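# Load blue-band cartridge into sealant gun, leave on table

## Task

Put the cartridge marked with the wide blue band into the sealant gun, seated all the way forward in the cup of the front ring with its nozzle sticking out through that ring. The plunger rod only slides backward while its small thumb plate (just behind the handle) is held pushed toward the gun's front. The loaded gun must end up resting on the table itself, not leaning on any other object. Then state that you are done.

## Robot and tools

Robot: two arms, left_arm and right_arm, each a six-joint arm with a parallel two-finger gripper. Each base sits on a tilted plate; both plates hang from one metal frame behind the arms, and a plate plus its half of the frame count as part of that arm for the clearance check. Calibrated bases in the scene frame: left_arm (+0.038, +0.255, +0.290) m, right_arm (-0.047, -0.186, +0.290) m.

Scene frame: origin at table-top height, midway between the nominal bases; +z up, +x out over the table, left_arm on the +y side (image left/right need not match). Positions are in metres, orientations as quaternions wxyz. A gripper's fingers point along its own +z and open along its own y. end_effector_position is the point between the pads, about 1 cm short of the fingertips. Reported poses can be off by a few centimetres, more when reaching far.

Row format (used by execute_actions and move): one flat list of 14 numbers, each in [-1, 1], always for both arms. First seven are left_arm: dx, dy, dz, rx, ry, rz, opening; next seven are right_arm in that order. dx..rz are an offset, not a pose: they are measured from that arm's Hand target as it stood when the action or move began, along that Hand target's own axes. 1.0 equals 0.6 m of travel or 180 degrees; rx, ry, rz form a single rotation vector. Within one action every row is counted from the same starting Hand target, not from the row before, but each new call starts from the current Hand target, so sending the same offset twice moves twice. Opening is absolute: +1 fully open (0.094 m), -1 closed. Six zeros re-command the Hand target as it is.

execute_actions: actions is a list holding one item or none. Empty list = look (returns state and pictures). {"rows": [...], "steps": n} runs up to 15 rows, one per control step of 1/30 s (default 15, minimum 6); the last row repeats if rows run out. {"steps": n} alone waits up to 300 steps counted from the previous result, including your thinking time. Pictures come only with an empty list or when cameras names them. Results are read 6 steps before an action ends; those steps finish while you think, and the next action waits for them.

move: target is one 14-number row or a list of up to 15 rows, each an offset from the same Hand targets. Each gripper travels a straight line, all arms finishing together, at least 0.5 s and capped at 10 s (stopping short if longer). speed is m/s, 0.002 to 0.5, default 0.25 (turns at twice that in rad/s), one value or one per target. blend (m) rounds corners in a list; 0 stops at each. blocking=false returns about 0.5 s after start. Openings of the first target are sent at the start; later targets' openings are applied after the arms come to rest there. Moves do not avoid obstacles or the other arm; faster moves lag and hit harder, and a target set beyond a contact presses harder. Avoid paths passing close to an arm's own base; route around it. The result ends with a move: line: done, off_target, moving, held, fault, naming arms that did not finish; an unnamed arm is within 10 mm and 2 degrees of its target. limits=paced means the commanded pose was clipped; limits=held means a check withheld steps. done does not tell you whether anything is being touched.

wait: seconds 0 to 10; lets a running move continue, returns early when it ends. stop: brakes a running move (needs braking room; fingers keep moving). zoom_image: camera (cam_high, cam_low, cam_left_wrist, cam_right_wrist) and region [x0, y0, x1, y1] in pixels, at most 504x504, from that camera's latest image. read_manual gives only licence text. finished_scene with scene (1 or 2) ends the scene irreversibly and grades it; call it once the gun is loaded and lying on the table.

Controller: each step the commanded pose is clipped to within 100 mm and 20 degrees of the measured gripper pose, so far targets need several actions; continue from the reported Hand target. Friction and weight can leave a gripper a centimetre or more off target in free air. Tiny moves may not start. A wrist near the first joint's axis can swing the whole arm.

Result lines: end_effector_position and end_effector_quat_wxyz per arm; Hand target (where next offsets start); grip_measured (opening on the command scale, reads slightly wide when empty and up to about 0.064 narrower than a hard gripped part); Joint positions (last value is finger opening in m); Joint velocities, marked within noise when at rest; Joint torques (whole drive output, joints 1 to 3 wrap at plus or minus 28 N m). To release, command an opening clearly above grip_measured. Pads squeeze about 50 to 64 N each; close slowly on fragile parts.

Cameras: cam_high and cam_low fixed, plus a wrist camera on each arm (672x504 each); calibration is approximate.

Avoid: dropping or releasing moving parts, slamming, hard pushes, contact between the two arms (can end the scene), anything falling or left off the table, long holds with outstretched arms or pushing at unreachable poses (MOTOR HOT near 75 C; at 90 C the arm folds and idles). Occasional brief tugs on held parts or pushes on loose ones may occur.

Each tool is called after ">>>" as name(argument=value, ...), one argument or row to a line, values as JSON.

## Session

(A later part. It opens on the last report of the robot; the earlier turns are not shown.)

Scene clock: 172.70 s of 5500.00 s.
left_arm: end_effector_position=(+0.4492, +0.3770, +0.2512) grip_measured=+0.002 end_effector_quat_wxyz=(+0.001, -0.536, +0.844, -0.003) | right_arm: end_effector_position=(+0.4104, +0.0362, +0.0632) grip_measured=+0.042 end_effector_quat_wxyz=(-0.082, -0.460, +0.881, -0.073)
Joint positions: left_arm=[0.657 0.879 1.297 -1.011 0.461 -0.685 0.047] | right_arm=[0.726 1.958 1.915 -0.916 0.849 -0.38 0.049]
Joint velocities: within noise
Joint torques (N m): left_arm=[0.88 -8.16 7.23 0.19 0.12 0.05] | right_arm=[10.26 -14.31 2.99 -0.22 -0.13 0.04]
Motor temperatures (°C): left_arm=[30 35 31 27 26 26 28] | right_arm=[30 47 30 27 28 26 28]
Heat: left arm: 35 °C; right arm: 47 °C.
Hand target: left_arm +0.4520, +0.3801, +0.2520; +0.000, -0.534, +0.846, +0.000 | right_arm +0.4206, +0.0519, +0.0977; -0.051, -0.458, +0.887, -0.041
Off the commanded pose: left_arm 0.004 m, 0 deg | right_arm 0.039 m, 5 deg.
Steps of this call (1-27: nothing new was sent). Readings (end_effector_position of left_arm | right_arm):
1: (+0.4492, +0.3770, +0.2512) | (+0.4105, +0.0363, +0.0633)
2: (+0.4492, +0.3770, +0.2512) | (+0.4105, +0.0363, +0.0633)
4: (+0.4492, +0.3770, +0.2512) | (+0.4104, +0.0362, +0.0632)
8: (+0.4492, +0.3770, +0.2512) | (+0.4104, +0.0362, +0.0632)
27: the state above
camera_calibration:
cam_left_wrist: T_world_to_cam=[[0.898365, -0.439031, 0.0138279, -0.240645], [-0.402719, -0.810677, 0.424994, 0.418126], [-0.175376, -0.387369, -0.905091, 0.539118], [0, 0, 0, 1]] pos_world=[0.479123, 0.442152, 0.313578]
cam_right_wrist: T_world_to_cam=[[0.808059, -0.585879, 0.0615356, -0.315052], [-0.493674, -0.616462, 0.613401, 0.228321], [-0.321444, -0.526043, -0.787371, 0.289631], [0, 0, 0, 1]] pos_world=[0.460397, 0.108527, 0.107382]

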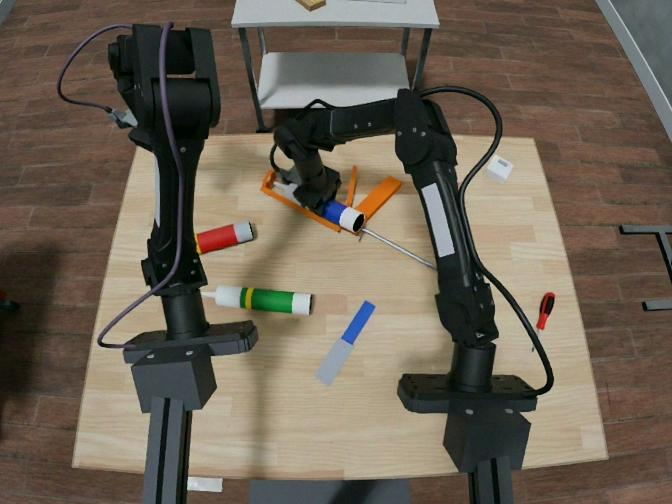

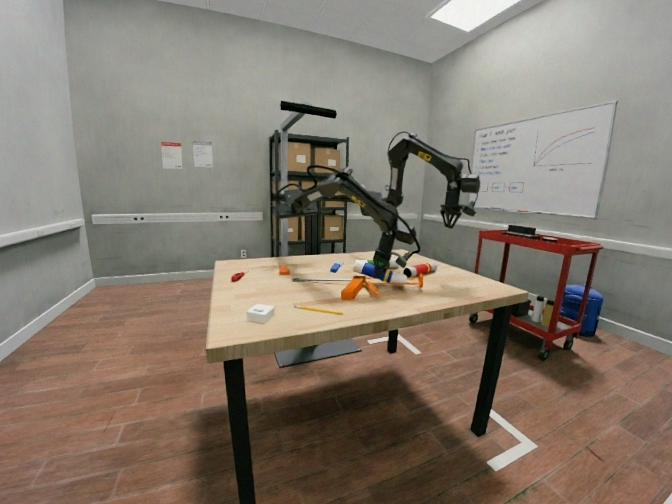

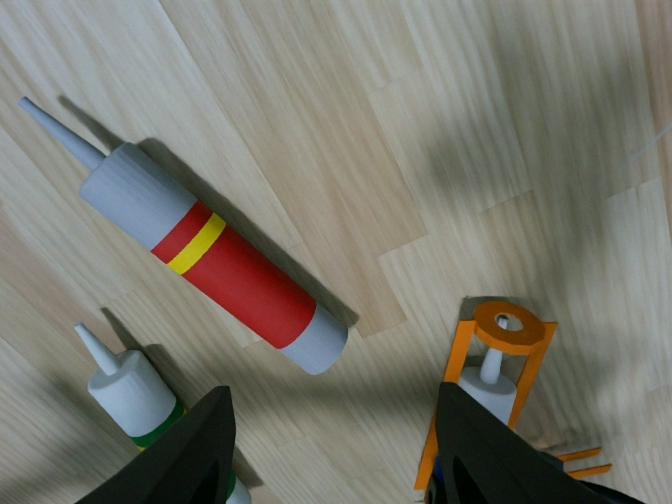

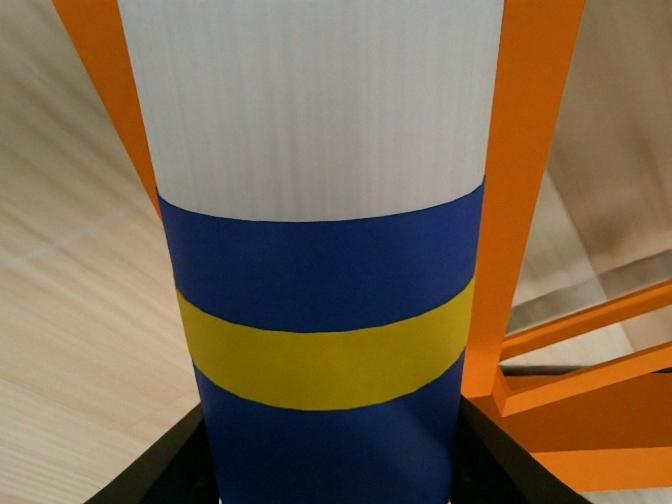

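>>> move(
  target=[0,0,0,0,0,0,0,0.0395,-0.002,0.0,0,0,-0.014,-0.3],
  speed=0.08,
)

>>> zoom_image(
  camera="cam_left_wrist",
  region=[400, 280, 600, 460],
)

>>> zoom_image(
  camera="cam_high",
  region=[250, 160, 390, 258],
)

Scene clock: 174.13 s of 5500.00 s.
left_arm: end_effector_position=(+0.4492, +0.3770, +0.2512) grip_measured=+0.002 end_effector_quat_wxyz=(+0.001, -0.536, +0.844, -0.003) | right_arm: end_effector_position=(+0.3901, +0.0261, +0.0699) grip_measured=+0.042 end_effector_quat_wxyz=(-0.086, -0.478, +0.873, -0.057)
Joint positions: left_arm=[0.657 0.879 1.297 -1.011 0.461 -0.685 0.047] | right_arm=[0.726 1.862 1.746 -0.847 0.82 -0.419 0.049]
Joint velocities: within noise
Joint torques (N m): left_arm=[0.88 -8.16 7.23 0.19 0.12 0.05] | right_arm=[8.42 -14.35 3.1 -0.17 -0.08 -0.19]
Motor temperatures (°C): left_arm=[30 35 31 27 26 26 28] | right_arm=[30 48 30 27 28 26 28]
Heat: left arm: 35 °C; right arm: 48 °C.
Hand target: left_arm +0.4520, +0.3801, +0.2520; +0.000, -0.534, +0.846, +0.000 | right_arm +0.4079, +0.0321, +0.1008; -0.052, -0.477, +0.876, -0.040
Off the commanded pose: left_arm 0.004 m, 0 deg | right_arm 0.036 m, 4 deg.
Kept back: nothing.
move: off_target (right_arm)
camera_calibration:
cam_left_wrist: T_world_to_cam=[[0.898365, -0.439031, 0.0138279, -0.240645], [-0.402719, -0.810677, 0.424994, 0.418126], [-0.175376, -0.387369, -0.905091, 0.539118], [0, 0, 0, 1]] pos_world=[0.479123, 0.442152, 0.313578]
cam_right_wrist: T_world_to_cam=[[0.829766, -0.557534, 0.0253904, -0.311723], [-0.455207, -0.649751, 0.608777, 0.194151], [-0.322916, -0.5167, -0.792935, 0.283739], [0, 0, 0, 1]] pos_world=[0.43866, 0.098962, 0.114707]

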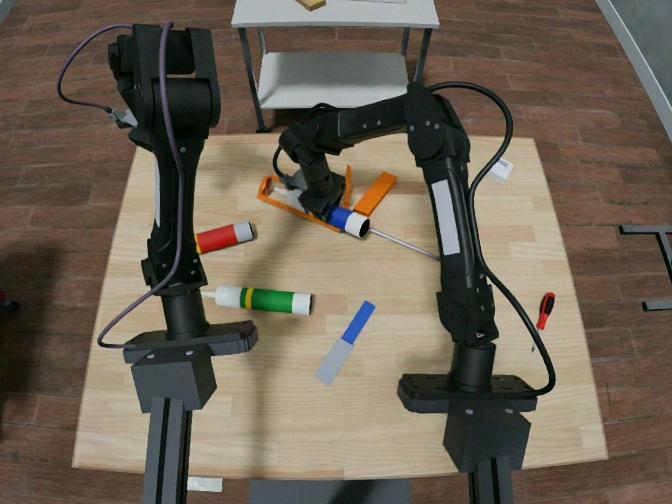

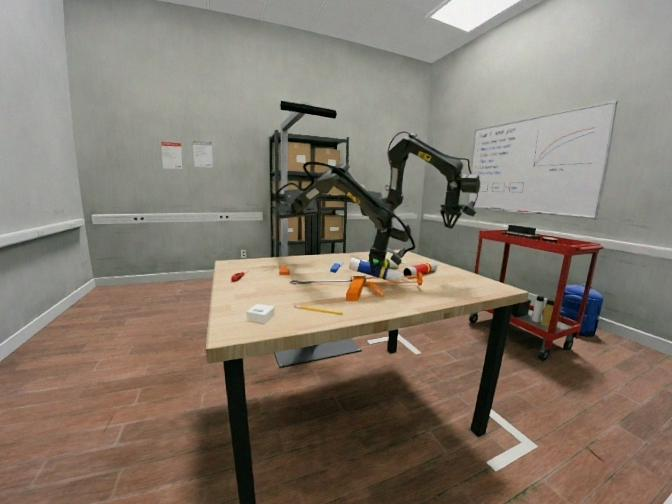

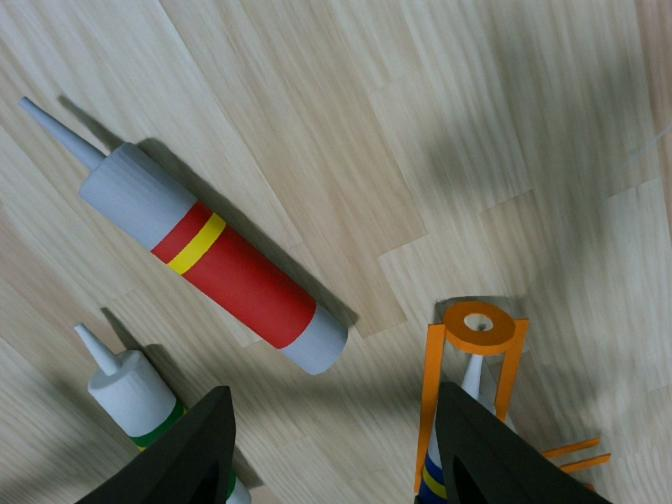

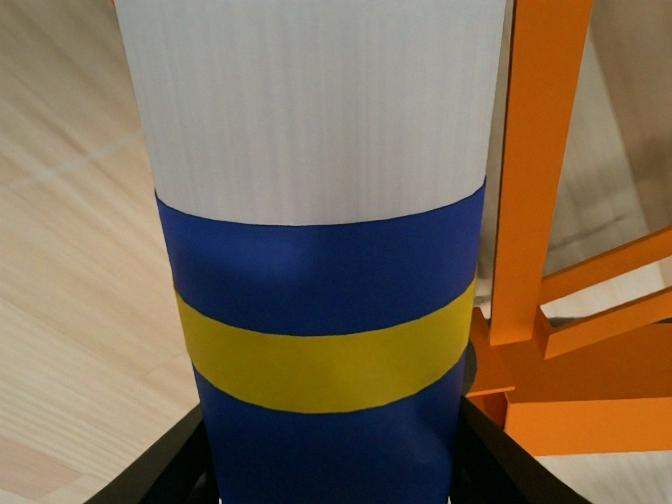

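Scaled by 2.520 from the camera's 672x504 image, which has a finer 960x720 frame.

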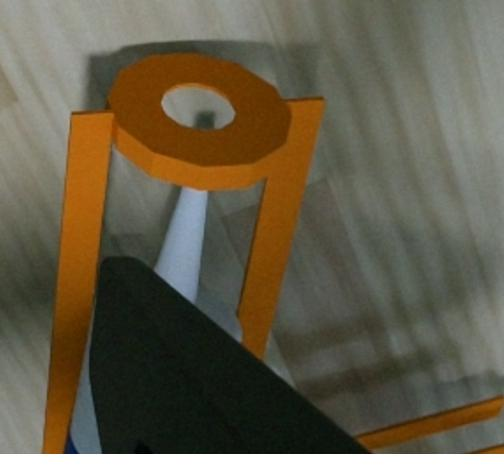

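Scaled by 3.600 from the camera's 672x504 image, which has a finer 960x720 frame.

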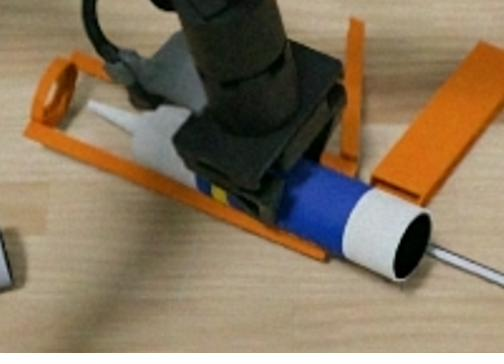

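>>> move(
  target=[0,0,0,0,0,0,0,0,0,-0.03,0,0,0,-0.3],
  speed=0.08,
  cameras=["cam_high","cam_low"],
)

>>> zoom_image(
  camera="cam_low",
  region=[330, 230, 450, 310],
)

Scene clock: 177.27 s of 5500.00 s.
left_arm: end_effector_position=(+0.4492, +0.3770, +0.2512) grip_measured=+0.002 end_effector_quat_wxyz=(+0.001, -0.536, +0.844, -0.003) | right_arm: end_effector_position=(+0.3896, +0.0306, +0.0779) grip_measured=+0.042 end_effector_quat_wxyz=(-0.082, -0.485, +0.869, -0.051)
Joint positions: left_arm=[0.657 0.879 1.297 -1.011 0.461 -0.685 0.047] | right_arm=[0.745 1.85 1.745 -0.861 0.82 -0.424 0.049]
Joint velocities: within noise
Joint torques (N m): left_arm=[0.88 -8.16 7.23 0.2 0.12 0.06] | right_arm=[9.65 -14.48 4.92 -0.61 0.11 0.09]
Motor temperatures (°C): left_arm=[30 35 31 27 26 26 28] | right_arm=[30 51 30 27 28 26 28]
Heat: left arm: 35 °C; right arm: 51 °C.
Hand target: left_arm +0.4520, +0.3801, +0.2520; +0.000, -0.534, +0.846, +0.000 | right_arm +0.4089, +0.0343, +0.1187; -0.052, -0.477, +0.876, -0.040
Off the commanded pose: left_arm 0.004 m, 0 deg | right_arm 0.045 m, 4 deg.
Kept back: nothing.
move: off_target (right_arm)
Images, in order (width x height): cam_high 672x504, cam_low 672x504.

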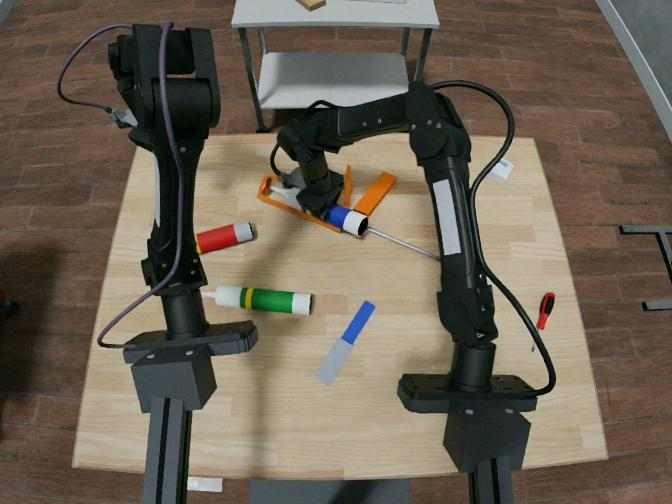

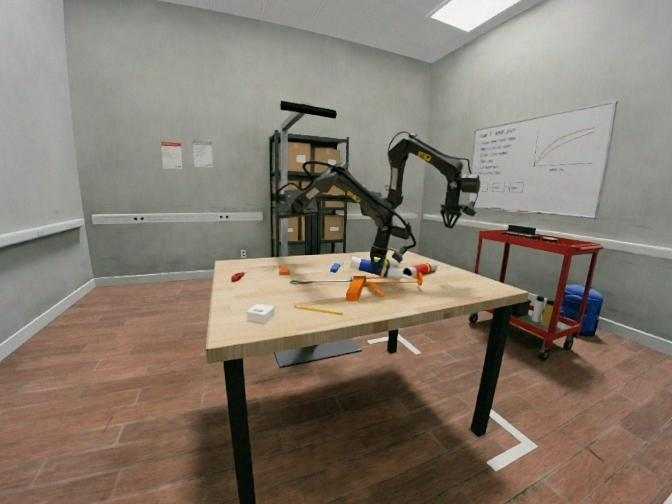

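Scaled by 4.200 from the camera's 672x504 image, which has a finer 960x720 frame.

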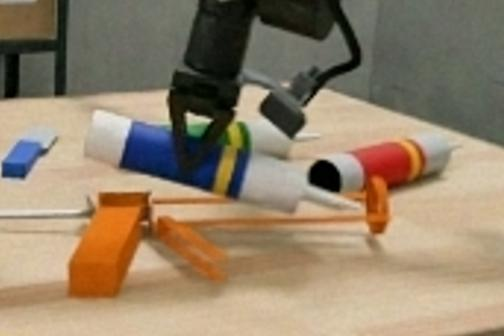

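>>> move(
  target=[0,0,0,0,0,0,0,0,0,-0.05,0,0,0,-0.3],
  speed=0.08,
  cameras=["cam_high","cam_low","cam_left_wrist"],
)

>>> zoom_image(
  camera="cam_low",
  region=[330, 230, 450, 310],
)

Scene clock: 179.03 s of 5500.00 s.
left_arm: end_effector_position=(+0.4492, +0.3770, +0.2512) grip_measured=+0.002 end_effector_quat_wxyz=(+0.001, -0.536, +0.844, -0.003) | right_arm: end_effector_position=(+0.3877, +0.0381, +0.1080) grip_measured=+0.042 end_effector_quat_wxyz=(-0.086, -0.488, +0.868, -0.043)
Joint positions: left_arm=[0.657 0.879 1.297 -1.011 0.461 -0.685 0.047] | right_arm=[0.809 1.829 1.789 -0.989 0.839 -0.347 0.049]
Joint velocities: within noise
Joint torques (N m): left_arm=[0.88 -8.16 7.24 0.2 0.12 0.05] | right_arm=[9.76 -13.65 6.17 -0.68 0.28 0.08]
Motor temperatures (°C): left_arm=[30 35 31 27 26 26 28] | right_arm=[30 52 30 27 28 26 28]
Heat: left arm: 35 °C; right arm: 52 °C.
Hand target: left_arm +0.4520, +0.3801, +0.2520; +0.000, -0.534, +0.846, +0.000 | right_arm +0.4105, +0.0379, +0.1485; -0.052, -0.477, +0.876, -0.040
Off the commanded pose: left_arm 0.004 m, 0 deg | right_arm 0.046 m, 4 deg.
Kept back: nothing.
move: off_target (right_arm)
camera_calibration:
cam_left_wrist: T_world_to_cam=[[0.898365, -0.439031, 0.0138279, -0.240645], [-0.402719, -0.810677, 0.424994, 0.418126], [-0.175376, -0.387369, -0.905091, 0.539118], [0, 0, 0, 1]] pos_world=[0.479123, 0.442152, 0.313578]
Images, in order (width x height): cam_high 672x504, cam_low 672x504, cam_left_wrist 672x504.

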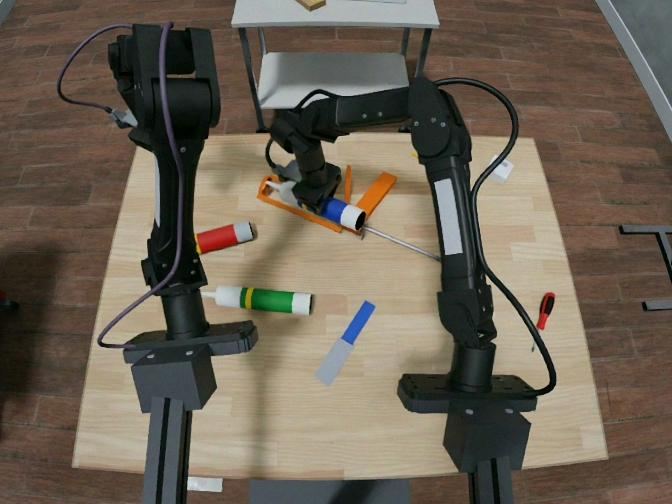

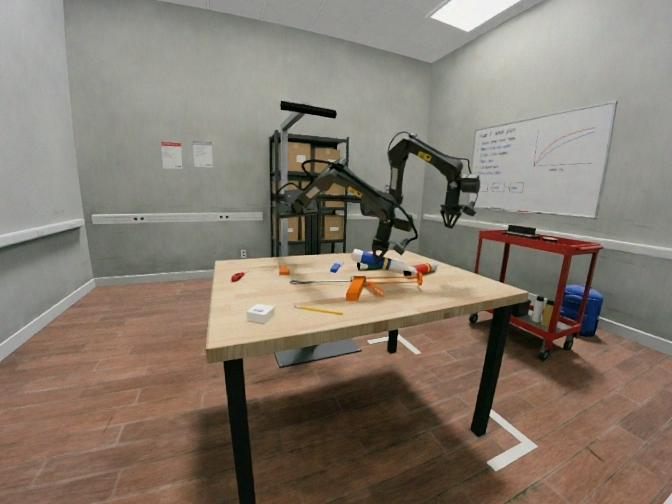

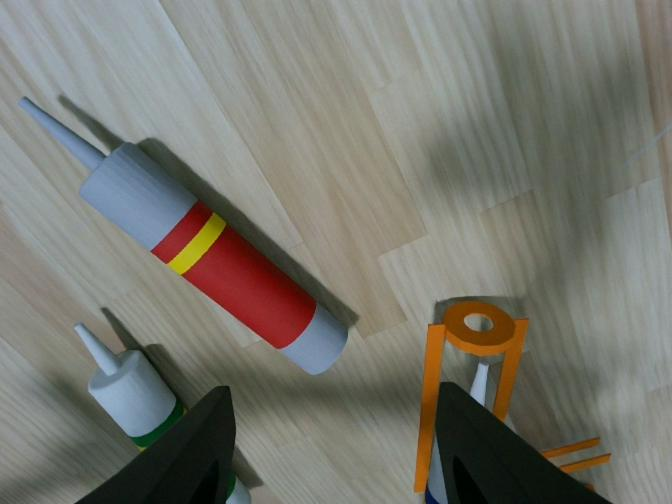

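Scaled by 4.200 from the camera's 672x504 image, which has a finer 960x720 frame.

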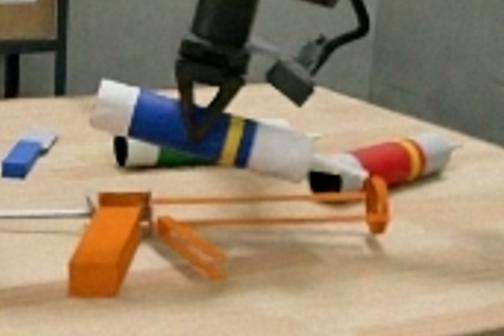

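>>> move(
  target=[0,0,0,0,0,0,0,0.0145,-0.0087,0.0667,0,0.01,-0.029,-0.3],
  speed=0.1,
  cameras=["cam_high","cam_left_wrist"],
)

>>> zoom_image(
  camera="cam_left_wrist",
  region=[400, 280, 600, 460],
)

>>> zoom_image(
  camera="cam_high",
  region=[250, 160, 390, 258],
)

Scene clock: 181.97 s of 5500.00 s.
left_arm: end_effector_position=(+0.4492, +0.3770, +0.2512) grip_measured=+0.002 end_effector_quat_wxyz=(+0.001, -0.536, +0.844, -0.003) | right_arm: end_effector_position=(+0.3958, +0.0232, +0.0920) grip_measured=+0.041 end_effector_quat_wxyz=(-0.089, -0.517, +0.850, -0.053)
Joint positions: left_arm=[0.657 0.879 1.297 -1.011 0.461 -0.685 0.047] | right_arm=[0.754 1.829 1.774 -0.933 0.835 -0.476 0.049]
Joint velocities: within noise
Joint torques (N m): left_arm=[0.88 -8.17 7.23 0.2 0.12 0.06] | right_arm=[6.53 -12.27 3.33 -0.16 -0.04 -0.14]
Motor temperatures (°C): left_arm=[30 35 31 27 26 26 28] | right_arm=[31 54 30 27 28 26 28]
Heat: left arm: 35 °C; right arm: 54 °C.
Hand target: left_arm +0.4520, +0.3801, +0.2520; +0.000, -0.534, +0.846, +0.000 | right_arm +0.4080, +0.0231, +0.1100; -0.068, -0.516, +0.853, -0.045
Off the commanded pose: left_arm 0.004 m, 0 deg | right_arm 0.022 m, 3 deg.
Kept back: nothing.
move: off_target (right_arm)
camera_calibration:
cam_left_wrist: T_world_to_cam=[[0.898365, -0.439031, 0.0138279, -0.240645], [-0.402719, -0.810677, 0.424994, 0.418126], [-0.175376, -0.387369, -0.905091, 0.539118], [0, 0, 0, 1]] pos_world=[0.479123, 0.442152, 0.313578]
Images, in order (width x height): cam_high 672x504, cam_left_wrist 672x504.

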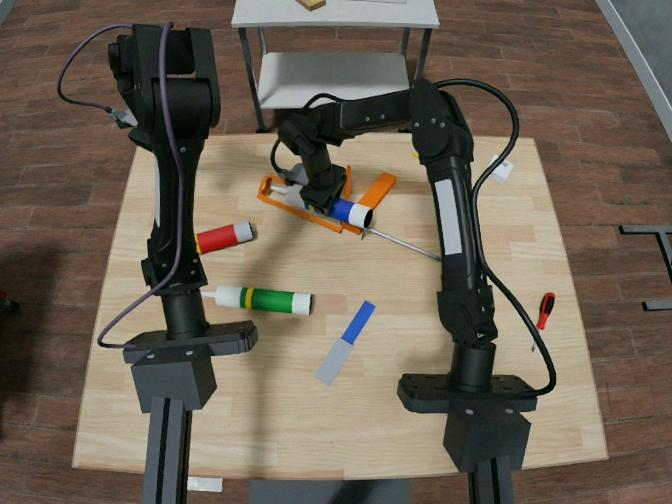

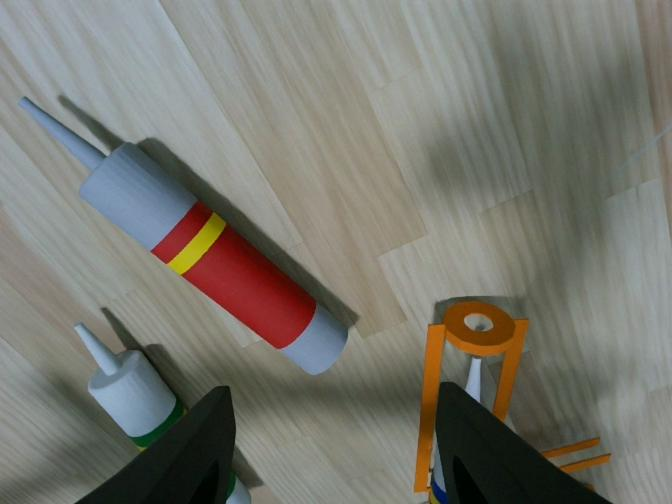

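Scaled by 2.520 from the camera's 672x504 image, which has a finer 960x720 frame.

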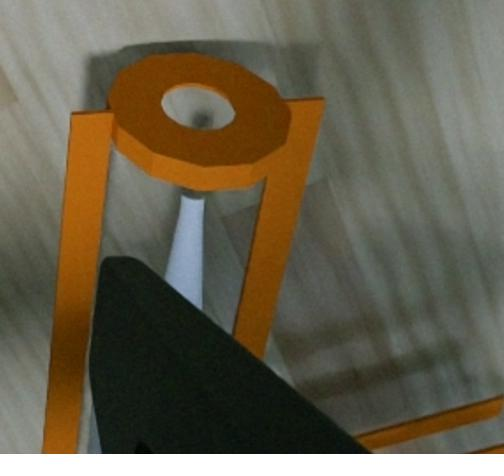

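Scaled by 3.600 from the camera's 672x504 image, which has a finer 960x720 frame.

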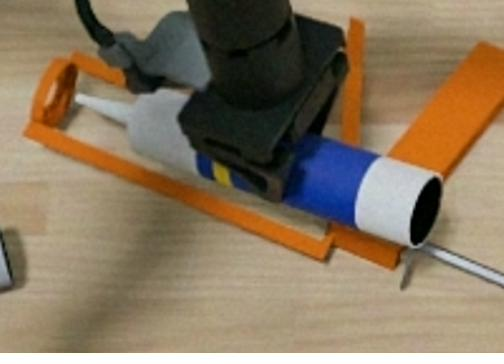

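>>> move(
  target=[0,0,0,0,0,0,0,-0.0077,-0.0153,0.0428,0,0,-0.006,-0.3],
  speed=0.08,
  cameras=["cam_high","cam_left_wrist"],
)

>>> zoom_image(
  camera="cam_left_wrist",
  region=[400, 280, 600, 460],
)

>>> zoom_image(
  camera="cam_high",
  region=[250, 160, 390, 258],
)

Scene clock: 183.60 s of 5500.00 s.
left_arm: end_effector_position=(+0.4492, +0.3770, +0.2512) grip_measured=+0.002 end_effector_quat_wxyz=(+0.001, -0.536, +0.844, -0.003) | right_arm: end_effector_position=(+0.4085, +0.0131, +0.0767) grip_measured=+0.041 end_effector_quat_wxyz=(-0.081, -0.523, +0.847, -0.050)
Joint positions: left_arm=[0.657 0.879 1.297 -1.011 0.461 -0.685 0.047] | right_arm=[0.698 1.829 1.774 -0.861 0.799 -0.574 0.049]
Joint velocities: within noise
Joint torques (N m): left_arm=[0.87 -8.16 7.23 0.19 0.12 0.05] | right_arm=[6.05 -9.4 5.19 -0.1 -0.02 -0.14]
Motor temperatures (°C): left_arm=[30 35 31 27 26 26 28] | right_arm=[31 55 30 27 28 26 28]
Heat: left arm: 35 °C; right arm: 55 °C.
Hand target: left_arm +0.4520, +0.3801, +0.2520; +0.000, -0.534, +0.846, +0.000 | right_arm +0.4166, +0.0190, +0.0840; -0.068, -0.524, +0.848, -0.044
Off the commanded pose: left_arm 0.004 m, 0 deg | right_arm 0.012 m, 2 deg.
Kept back: nothing.
move: off_target (right_arm)
camera_calibration:
cam_left_wrist: T_world_to_cam=[[0.898365, -0.439031, 0.0138279, -0.240645], [-0.402719, -0.810677, 0.424994, 0.418126], [-0.175376, -0.387369, -0.905091, 0.539118], [0, 0, 0, 1]] pos_world=[0.479123, 0.442152, 0.313578]
Images, in order (width x height): cam_high 672x504, cam_left_wrist 672x504.

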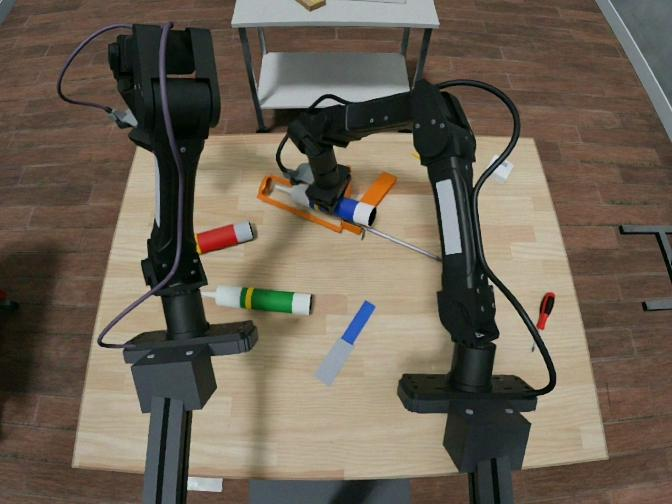

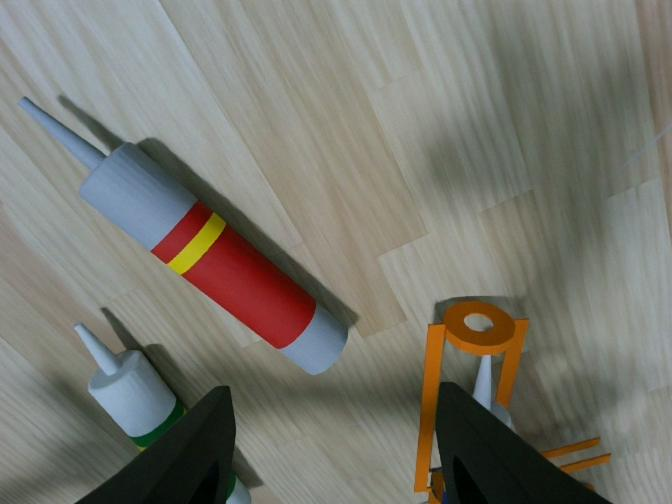

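Scaled by 2.520 from the camera's 672x504 image, which has a finer 960x720 frame.

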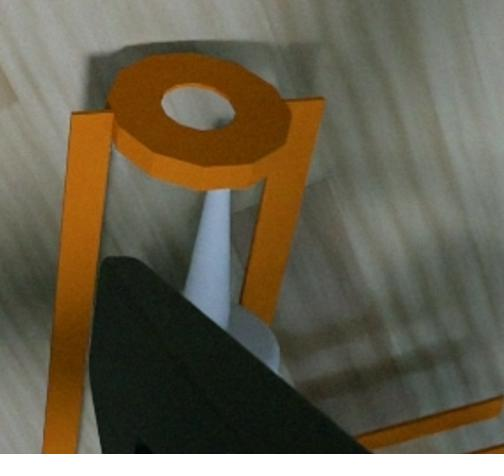

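Scaled by 3.600 from the camera's 672x504 image, which has a finer 960x720 frame.

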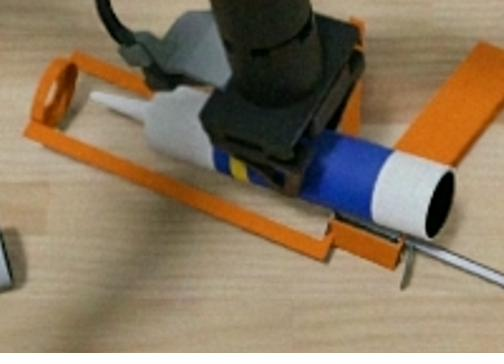

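>>> move(
  target=[0,0,0,0,0,0,0,-0.0113,0.0118,0.0183,0,0,0,-0.3],
  speed=0.08,
  cameras=["cam_high","cam_left_wrist"],
)

>>> zoom_image(
  camera="cam_left_wrist",
  region=[400, 280, 600, 460],
)

>>> zoom_image(
  camera="cam_high",
  region=[250, 160, 390, 258],
)

Scene clock: 185.83 s of 5500.00 s.
left_arm: end_effector_position=(+0.4492, +0.3770, +0.2512) grip_measured=+0.002 end_effector_quat_wxyz=(+0.001, -0.536, +0.844, -0.003) | right_arm: end_effector_position=(+0.4060, +0.0188, +0.0694) grip_measured=+0.041 end_effector_quat_wxyz=(-0.080, -0.526, +0.845, -0.049)
Joint positions: left_arm=[0.657 0.879 1.297 -1.011 0.461 -0.685 0.047] | right_arm=[0.698 1.85 1.774 -0.834 0.797 -0.584 0.049]
Joint velocities: within noise
Joint torques (N m): left_arm=[0.88 -8.14 7.23 0.2 0.12 0.05] | right_arm=[5.97 -8.46 5.38 0.02 -0.03 -0.12]
Motor temperatures (°C): left_arm=[30 34 31 27 26 26 28] | right_arm=[30 54 30 27 28 26 28]
Heat: left arm: 34 °C; right arm: 54 °C.
Hand target: left_arm +0.4520, +0.3801, +0.2520; +0.000, -0.534, +0.846, +0.000 | right_arm +0.4125, +0.0266, +0.0720; -0.068, -0.524, +0.848, -0.044
Off the commanded pose: left_arm 0.004 m, 0 deg | right_arm 0.010 m, 1 deg.
Kept back: nothing.
move: done
camera_calibration:
cam_left_wrist: T_world_to_cam=[[0.898365, -0.439031, 0.0138279, -0.240645], [-0.402719, -0.810677, 0.424994, 0.418126], [-0.175376, -0.387369, -0.905091, 0.539118], [0, 0, 0, 1]] pos_world=[0.479123, 0.442152, 0.313578]
Images, in order (width x height): cam_high 672x504, cam_left_wrist 672x504.

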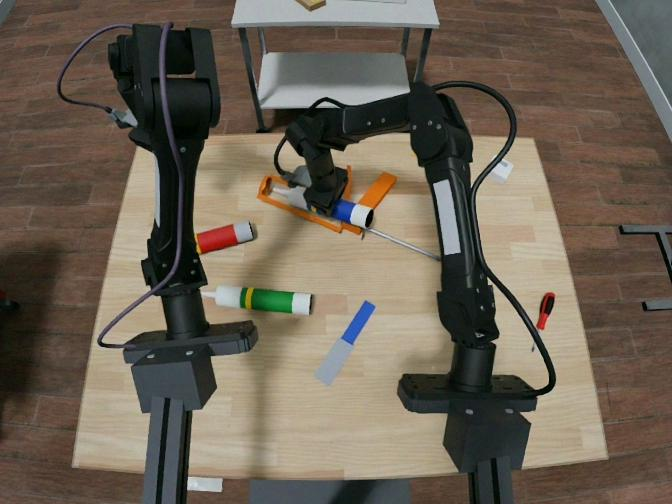

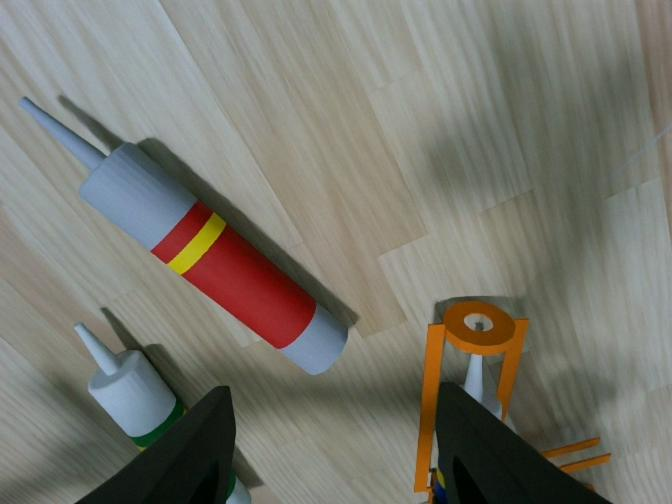

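Scaled by 2.520 from the camera's 672x504 image, which has a finer 960x720 frame.

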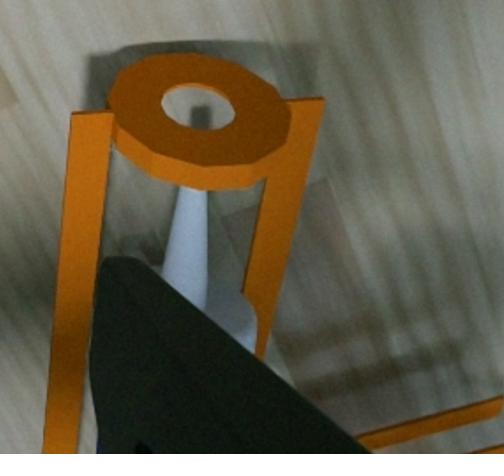

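Scaled by 3.600 from the camera's 672x504 image, which has a finer 960x720 frame.

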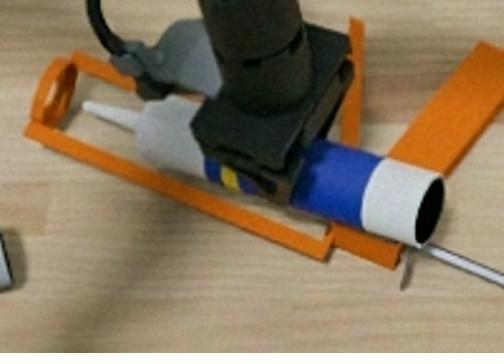

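>>> move(
  target=[0,0,0,0,0,0,0,-0.0488,0.0002,-0.0113,0,0,0,-0.3],
  speed=0.06,
  cameras=["cam_high","cam_left_wrist","cam_low"],
)

>>> zoom_image(
  camera="cam_left_wrist",
  region=[400, 280, 600, 460],
)

>>> zoom_image(
  camera="cam_high",
  region=[250, 160, 390, 258],
)

>>> zoom_image(
  camera="cam_low",
  region=[330, 230, 450, 310],
)

Scene clock: 187.10 s of 5500.00 s.
left_arm: end_effector_position=(+0.4492, +0.3770, +0.2512) grip_measured=+0.002 end_effector_quat_wxyz=(+0.001, -0.536, +0.844, -0.003) | right_arm: end_effector_position=(+0.4188, +0.0325, +0.0644) grip_measured=+0.041 end_effector_quat_wxyz=(-0.091, -0.533, +0.840, -0.050)
Joint positions: left_arm=[0.657 0.879 1.297 -1.011 0.461 -0.685 0.047] | right_arm=[0.706 1.961 1.966 -0.954 0.806 -0.571 0.049]
Joint velocities: within noise
Joint torques (N m): left_arm=[0.87 -8.16 7.23 0.19 0.12 0.06] | right_arm=[9.06 -8.32 6.57 -0.11 0.16 0.17]
Motor temperatures (°C): left_arm=[30 34 31 27 26 26 28] | right_arm=[30 54 30 27 28 26 28]
Heat: left arm: 34 °C; right arm: 54 °C.
Hand target: left_arm +0.4520, +0.3801, +0.2520; +0.000, -0.534, +0.846, +0.000 | right_arm +0.4257, +0.0534, +0.0739; -0.068, -0.524, +0.848, -0.044
Off the commanded pose: left_arm 0.004 m, 0 deg | right_arm 0.024 m, 3 deg.
Kept back: nothing.
move: off_target (right_arm)
camera_calibration:
cam_left_wrist: T_world_to_cam=[[0.898365, -0.439031, 0.0138279, -0.240645], [-0.402719, -0.810677, 0.424994, 0.418126], [-0.175376, -0.387369, -0.905091, 0.539118], [0, 0, 0, 1]] pos_world=[0.479123, 0.442152, 0.313578]
Images, in order (width x height): cam_high 672x504, cam_low 672x504, cam_left_wrist 672x504.

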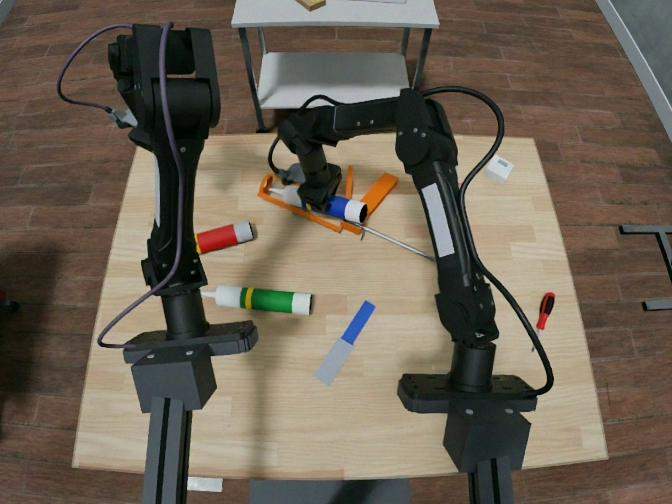

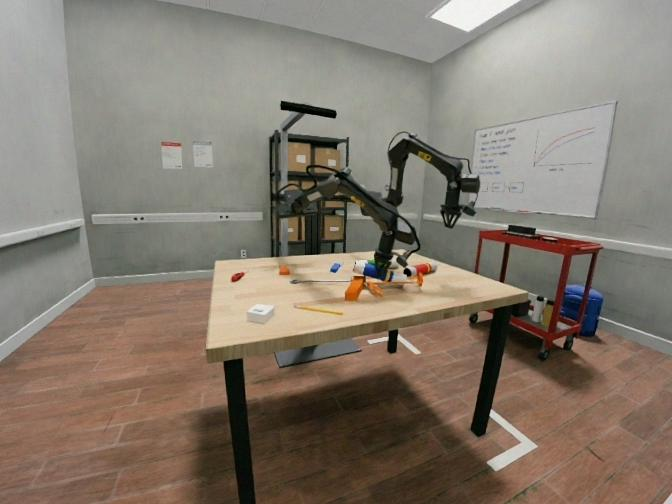

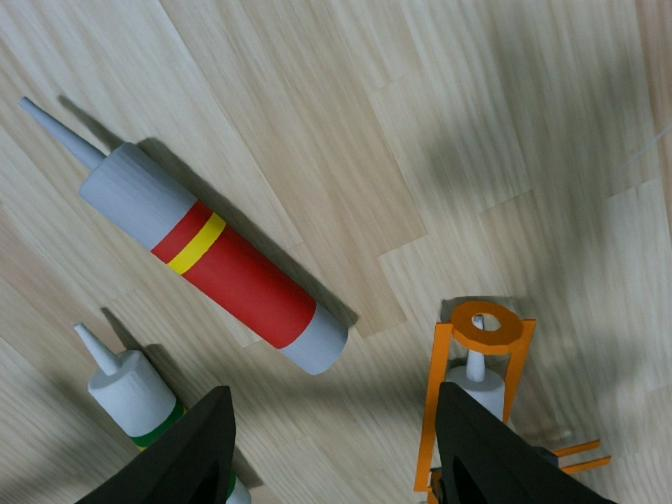

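Scaled by 2.520 from the camera's 672x504 image, which has a finer 960x720 frame.

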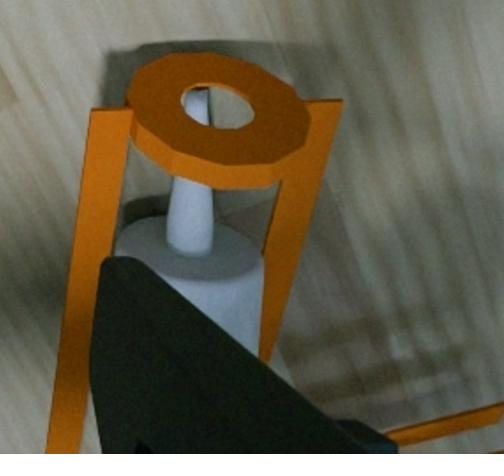

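Scaled by 3.600 from the camera's 672x504 image, which has a finer 960x720 frame.

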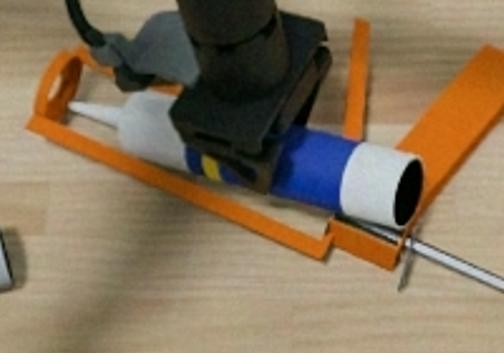

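Scaled by 4.200 from the camera's 672x504 image, which has a finer 960x720 frame.

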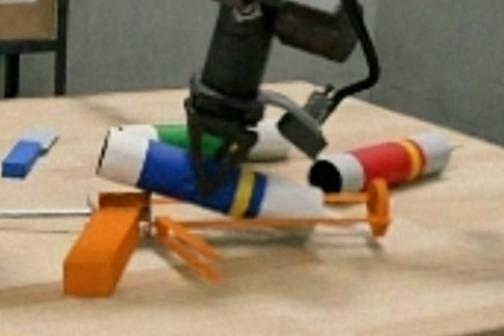

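>>> move(
  target=[0,0,0,0,0,0,0,-0.038,0.0035,-0.0263,0,-0.008,0.005,-0.3],
  speed=0.06,
  cameras=["cam_high","cam_left_wrist","cam_low"],
)

>>> zoom_image(
  camera="cam_left_wrist",
  region=[400, 280, 600, 460],
)

>>> zoom_image(
  camera="cam_high",
  region=[250, 160, 390, 258],
)

>>> zoom_image(
  camera="cam_low",
  region=[330, 230, 450, 310],
)

Scene clock: 188.80 s of 5500.00 s.
left_arm: end_effector_position=(+0.4492, +0.3770, +0.2512) grip_measured=+0.002 end_effector_quat_wxyz=(+0.001, -0.536, +0.844, -0.003) | right_arm: end_effector_position=(+0.4276, +0.0445, +0.0654) grip_measured=+0.041 end_effector_quat_wxyz=(-0.090, -0.519, +0.848, -0.058)
Joint positions: left_arm=[0.657 0.879 1.297 -1.011 0.461 -0.685 0.047] | right_arm=[0.725 2.035 2.1 -1.032 0.831 -0.513 0.049]
Joint velocities: within noise
Joint torques (N m): left_arm=[0.88 -8.14 7.23 0.2 0.12 0.05] | right_arm=[11.63 -9.02 7.28 -0.16 0.12 0.09]
Motor temperatures (°C): left_arm=[30 34 31 27 26 26 28] | right_arm=[31 53 30 27 28 26 28]
Heat: left arm: 34 °C; right arm: 53 °C.
Hand target: left_arm +0.4520, +0.3801, +0.2520; +0.000, -0.534, +0.846, +0.000 | right_arm +0.4352, +0.0767, +0.0858; -0.057, -0.517, +0.853, -0.038
Off the commanded pose: left_arm 0.004 m, 0 deg | right_arm 0.039 m, 4 deg.
Kept back: nothing.
move: off_target (right_arm)
camera_calibration:
cam_left_wrist: T_world_to_cam=[[0.898365, -0.439031, 0.0138279, -0.240645], [-0.402719, -0.810677, 0.424994, 0.418126], [-0.175376, -0.387369, -0.905091, 0.539118], [0, 0, 0, 1]] pos_world=[0.479123, 0.442152, 0.313578]
Images, in order (width x height): cam_high 672x504, cam_low 672x504, cam_left_wrist 672x504.

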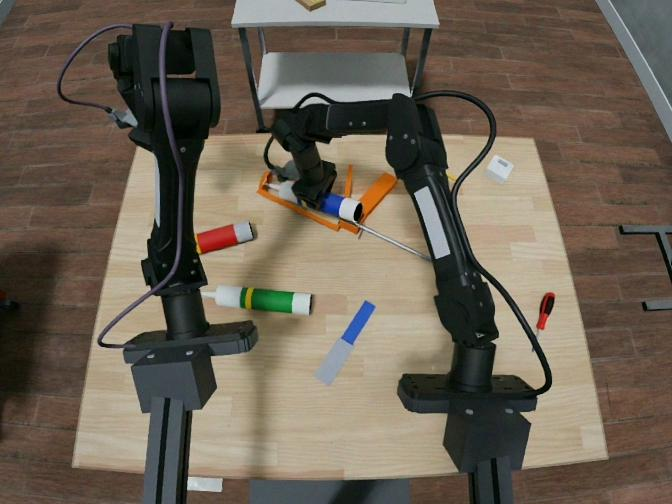

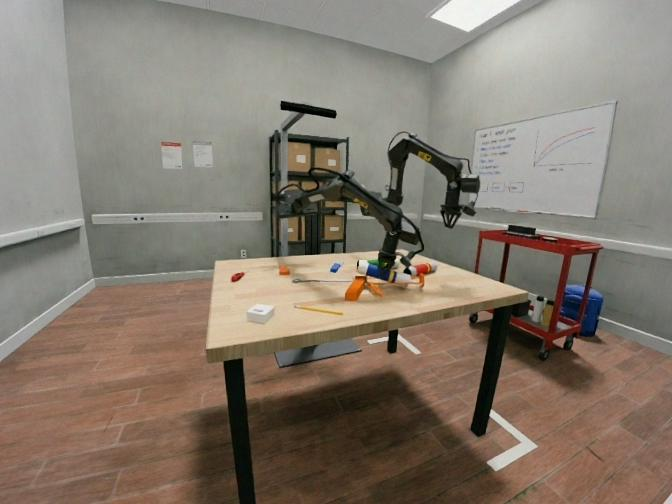

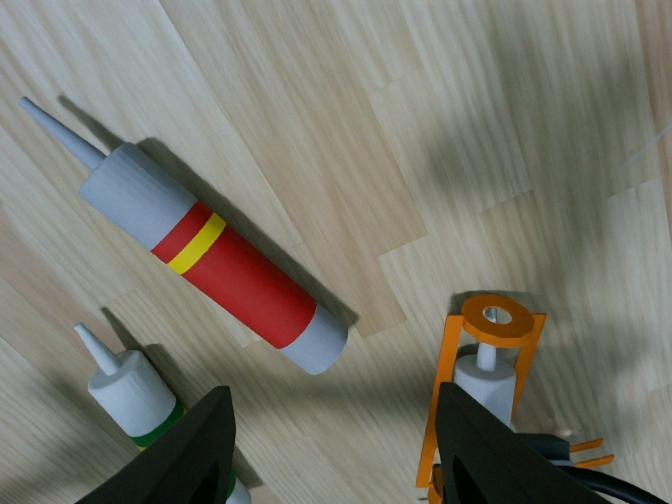

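Scaled by 2.520 from the camera's 672x504 image, which has a finer 960x720 frame.

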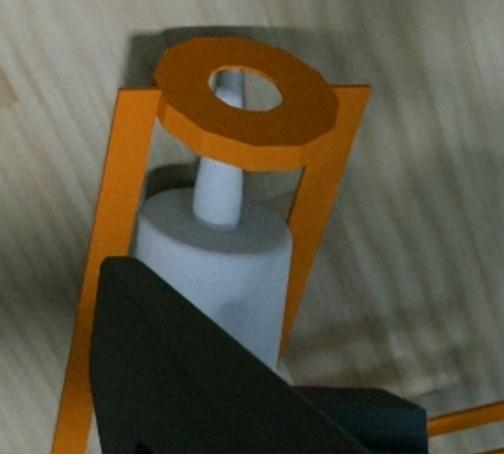

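Scaled by 3.600 from the camera's 672x504 image, which has a finer 960x720 frame.

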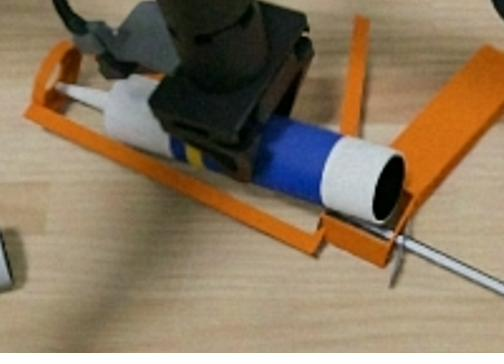

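Scaled by 4.200 from the camera's 672x504 image, which has a finer 960x720 frame.

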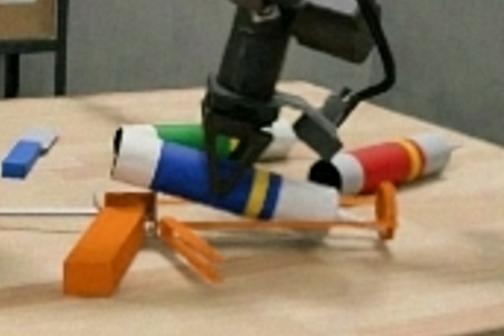

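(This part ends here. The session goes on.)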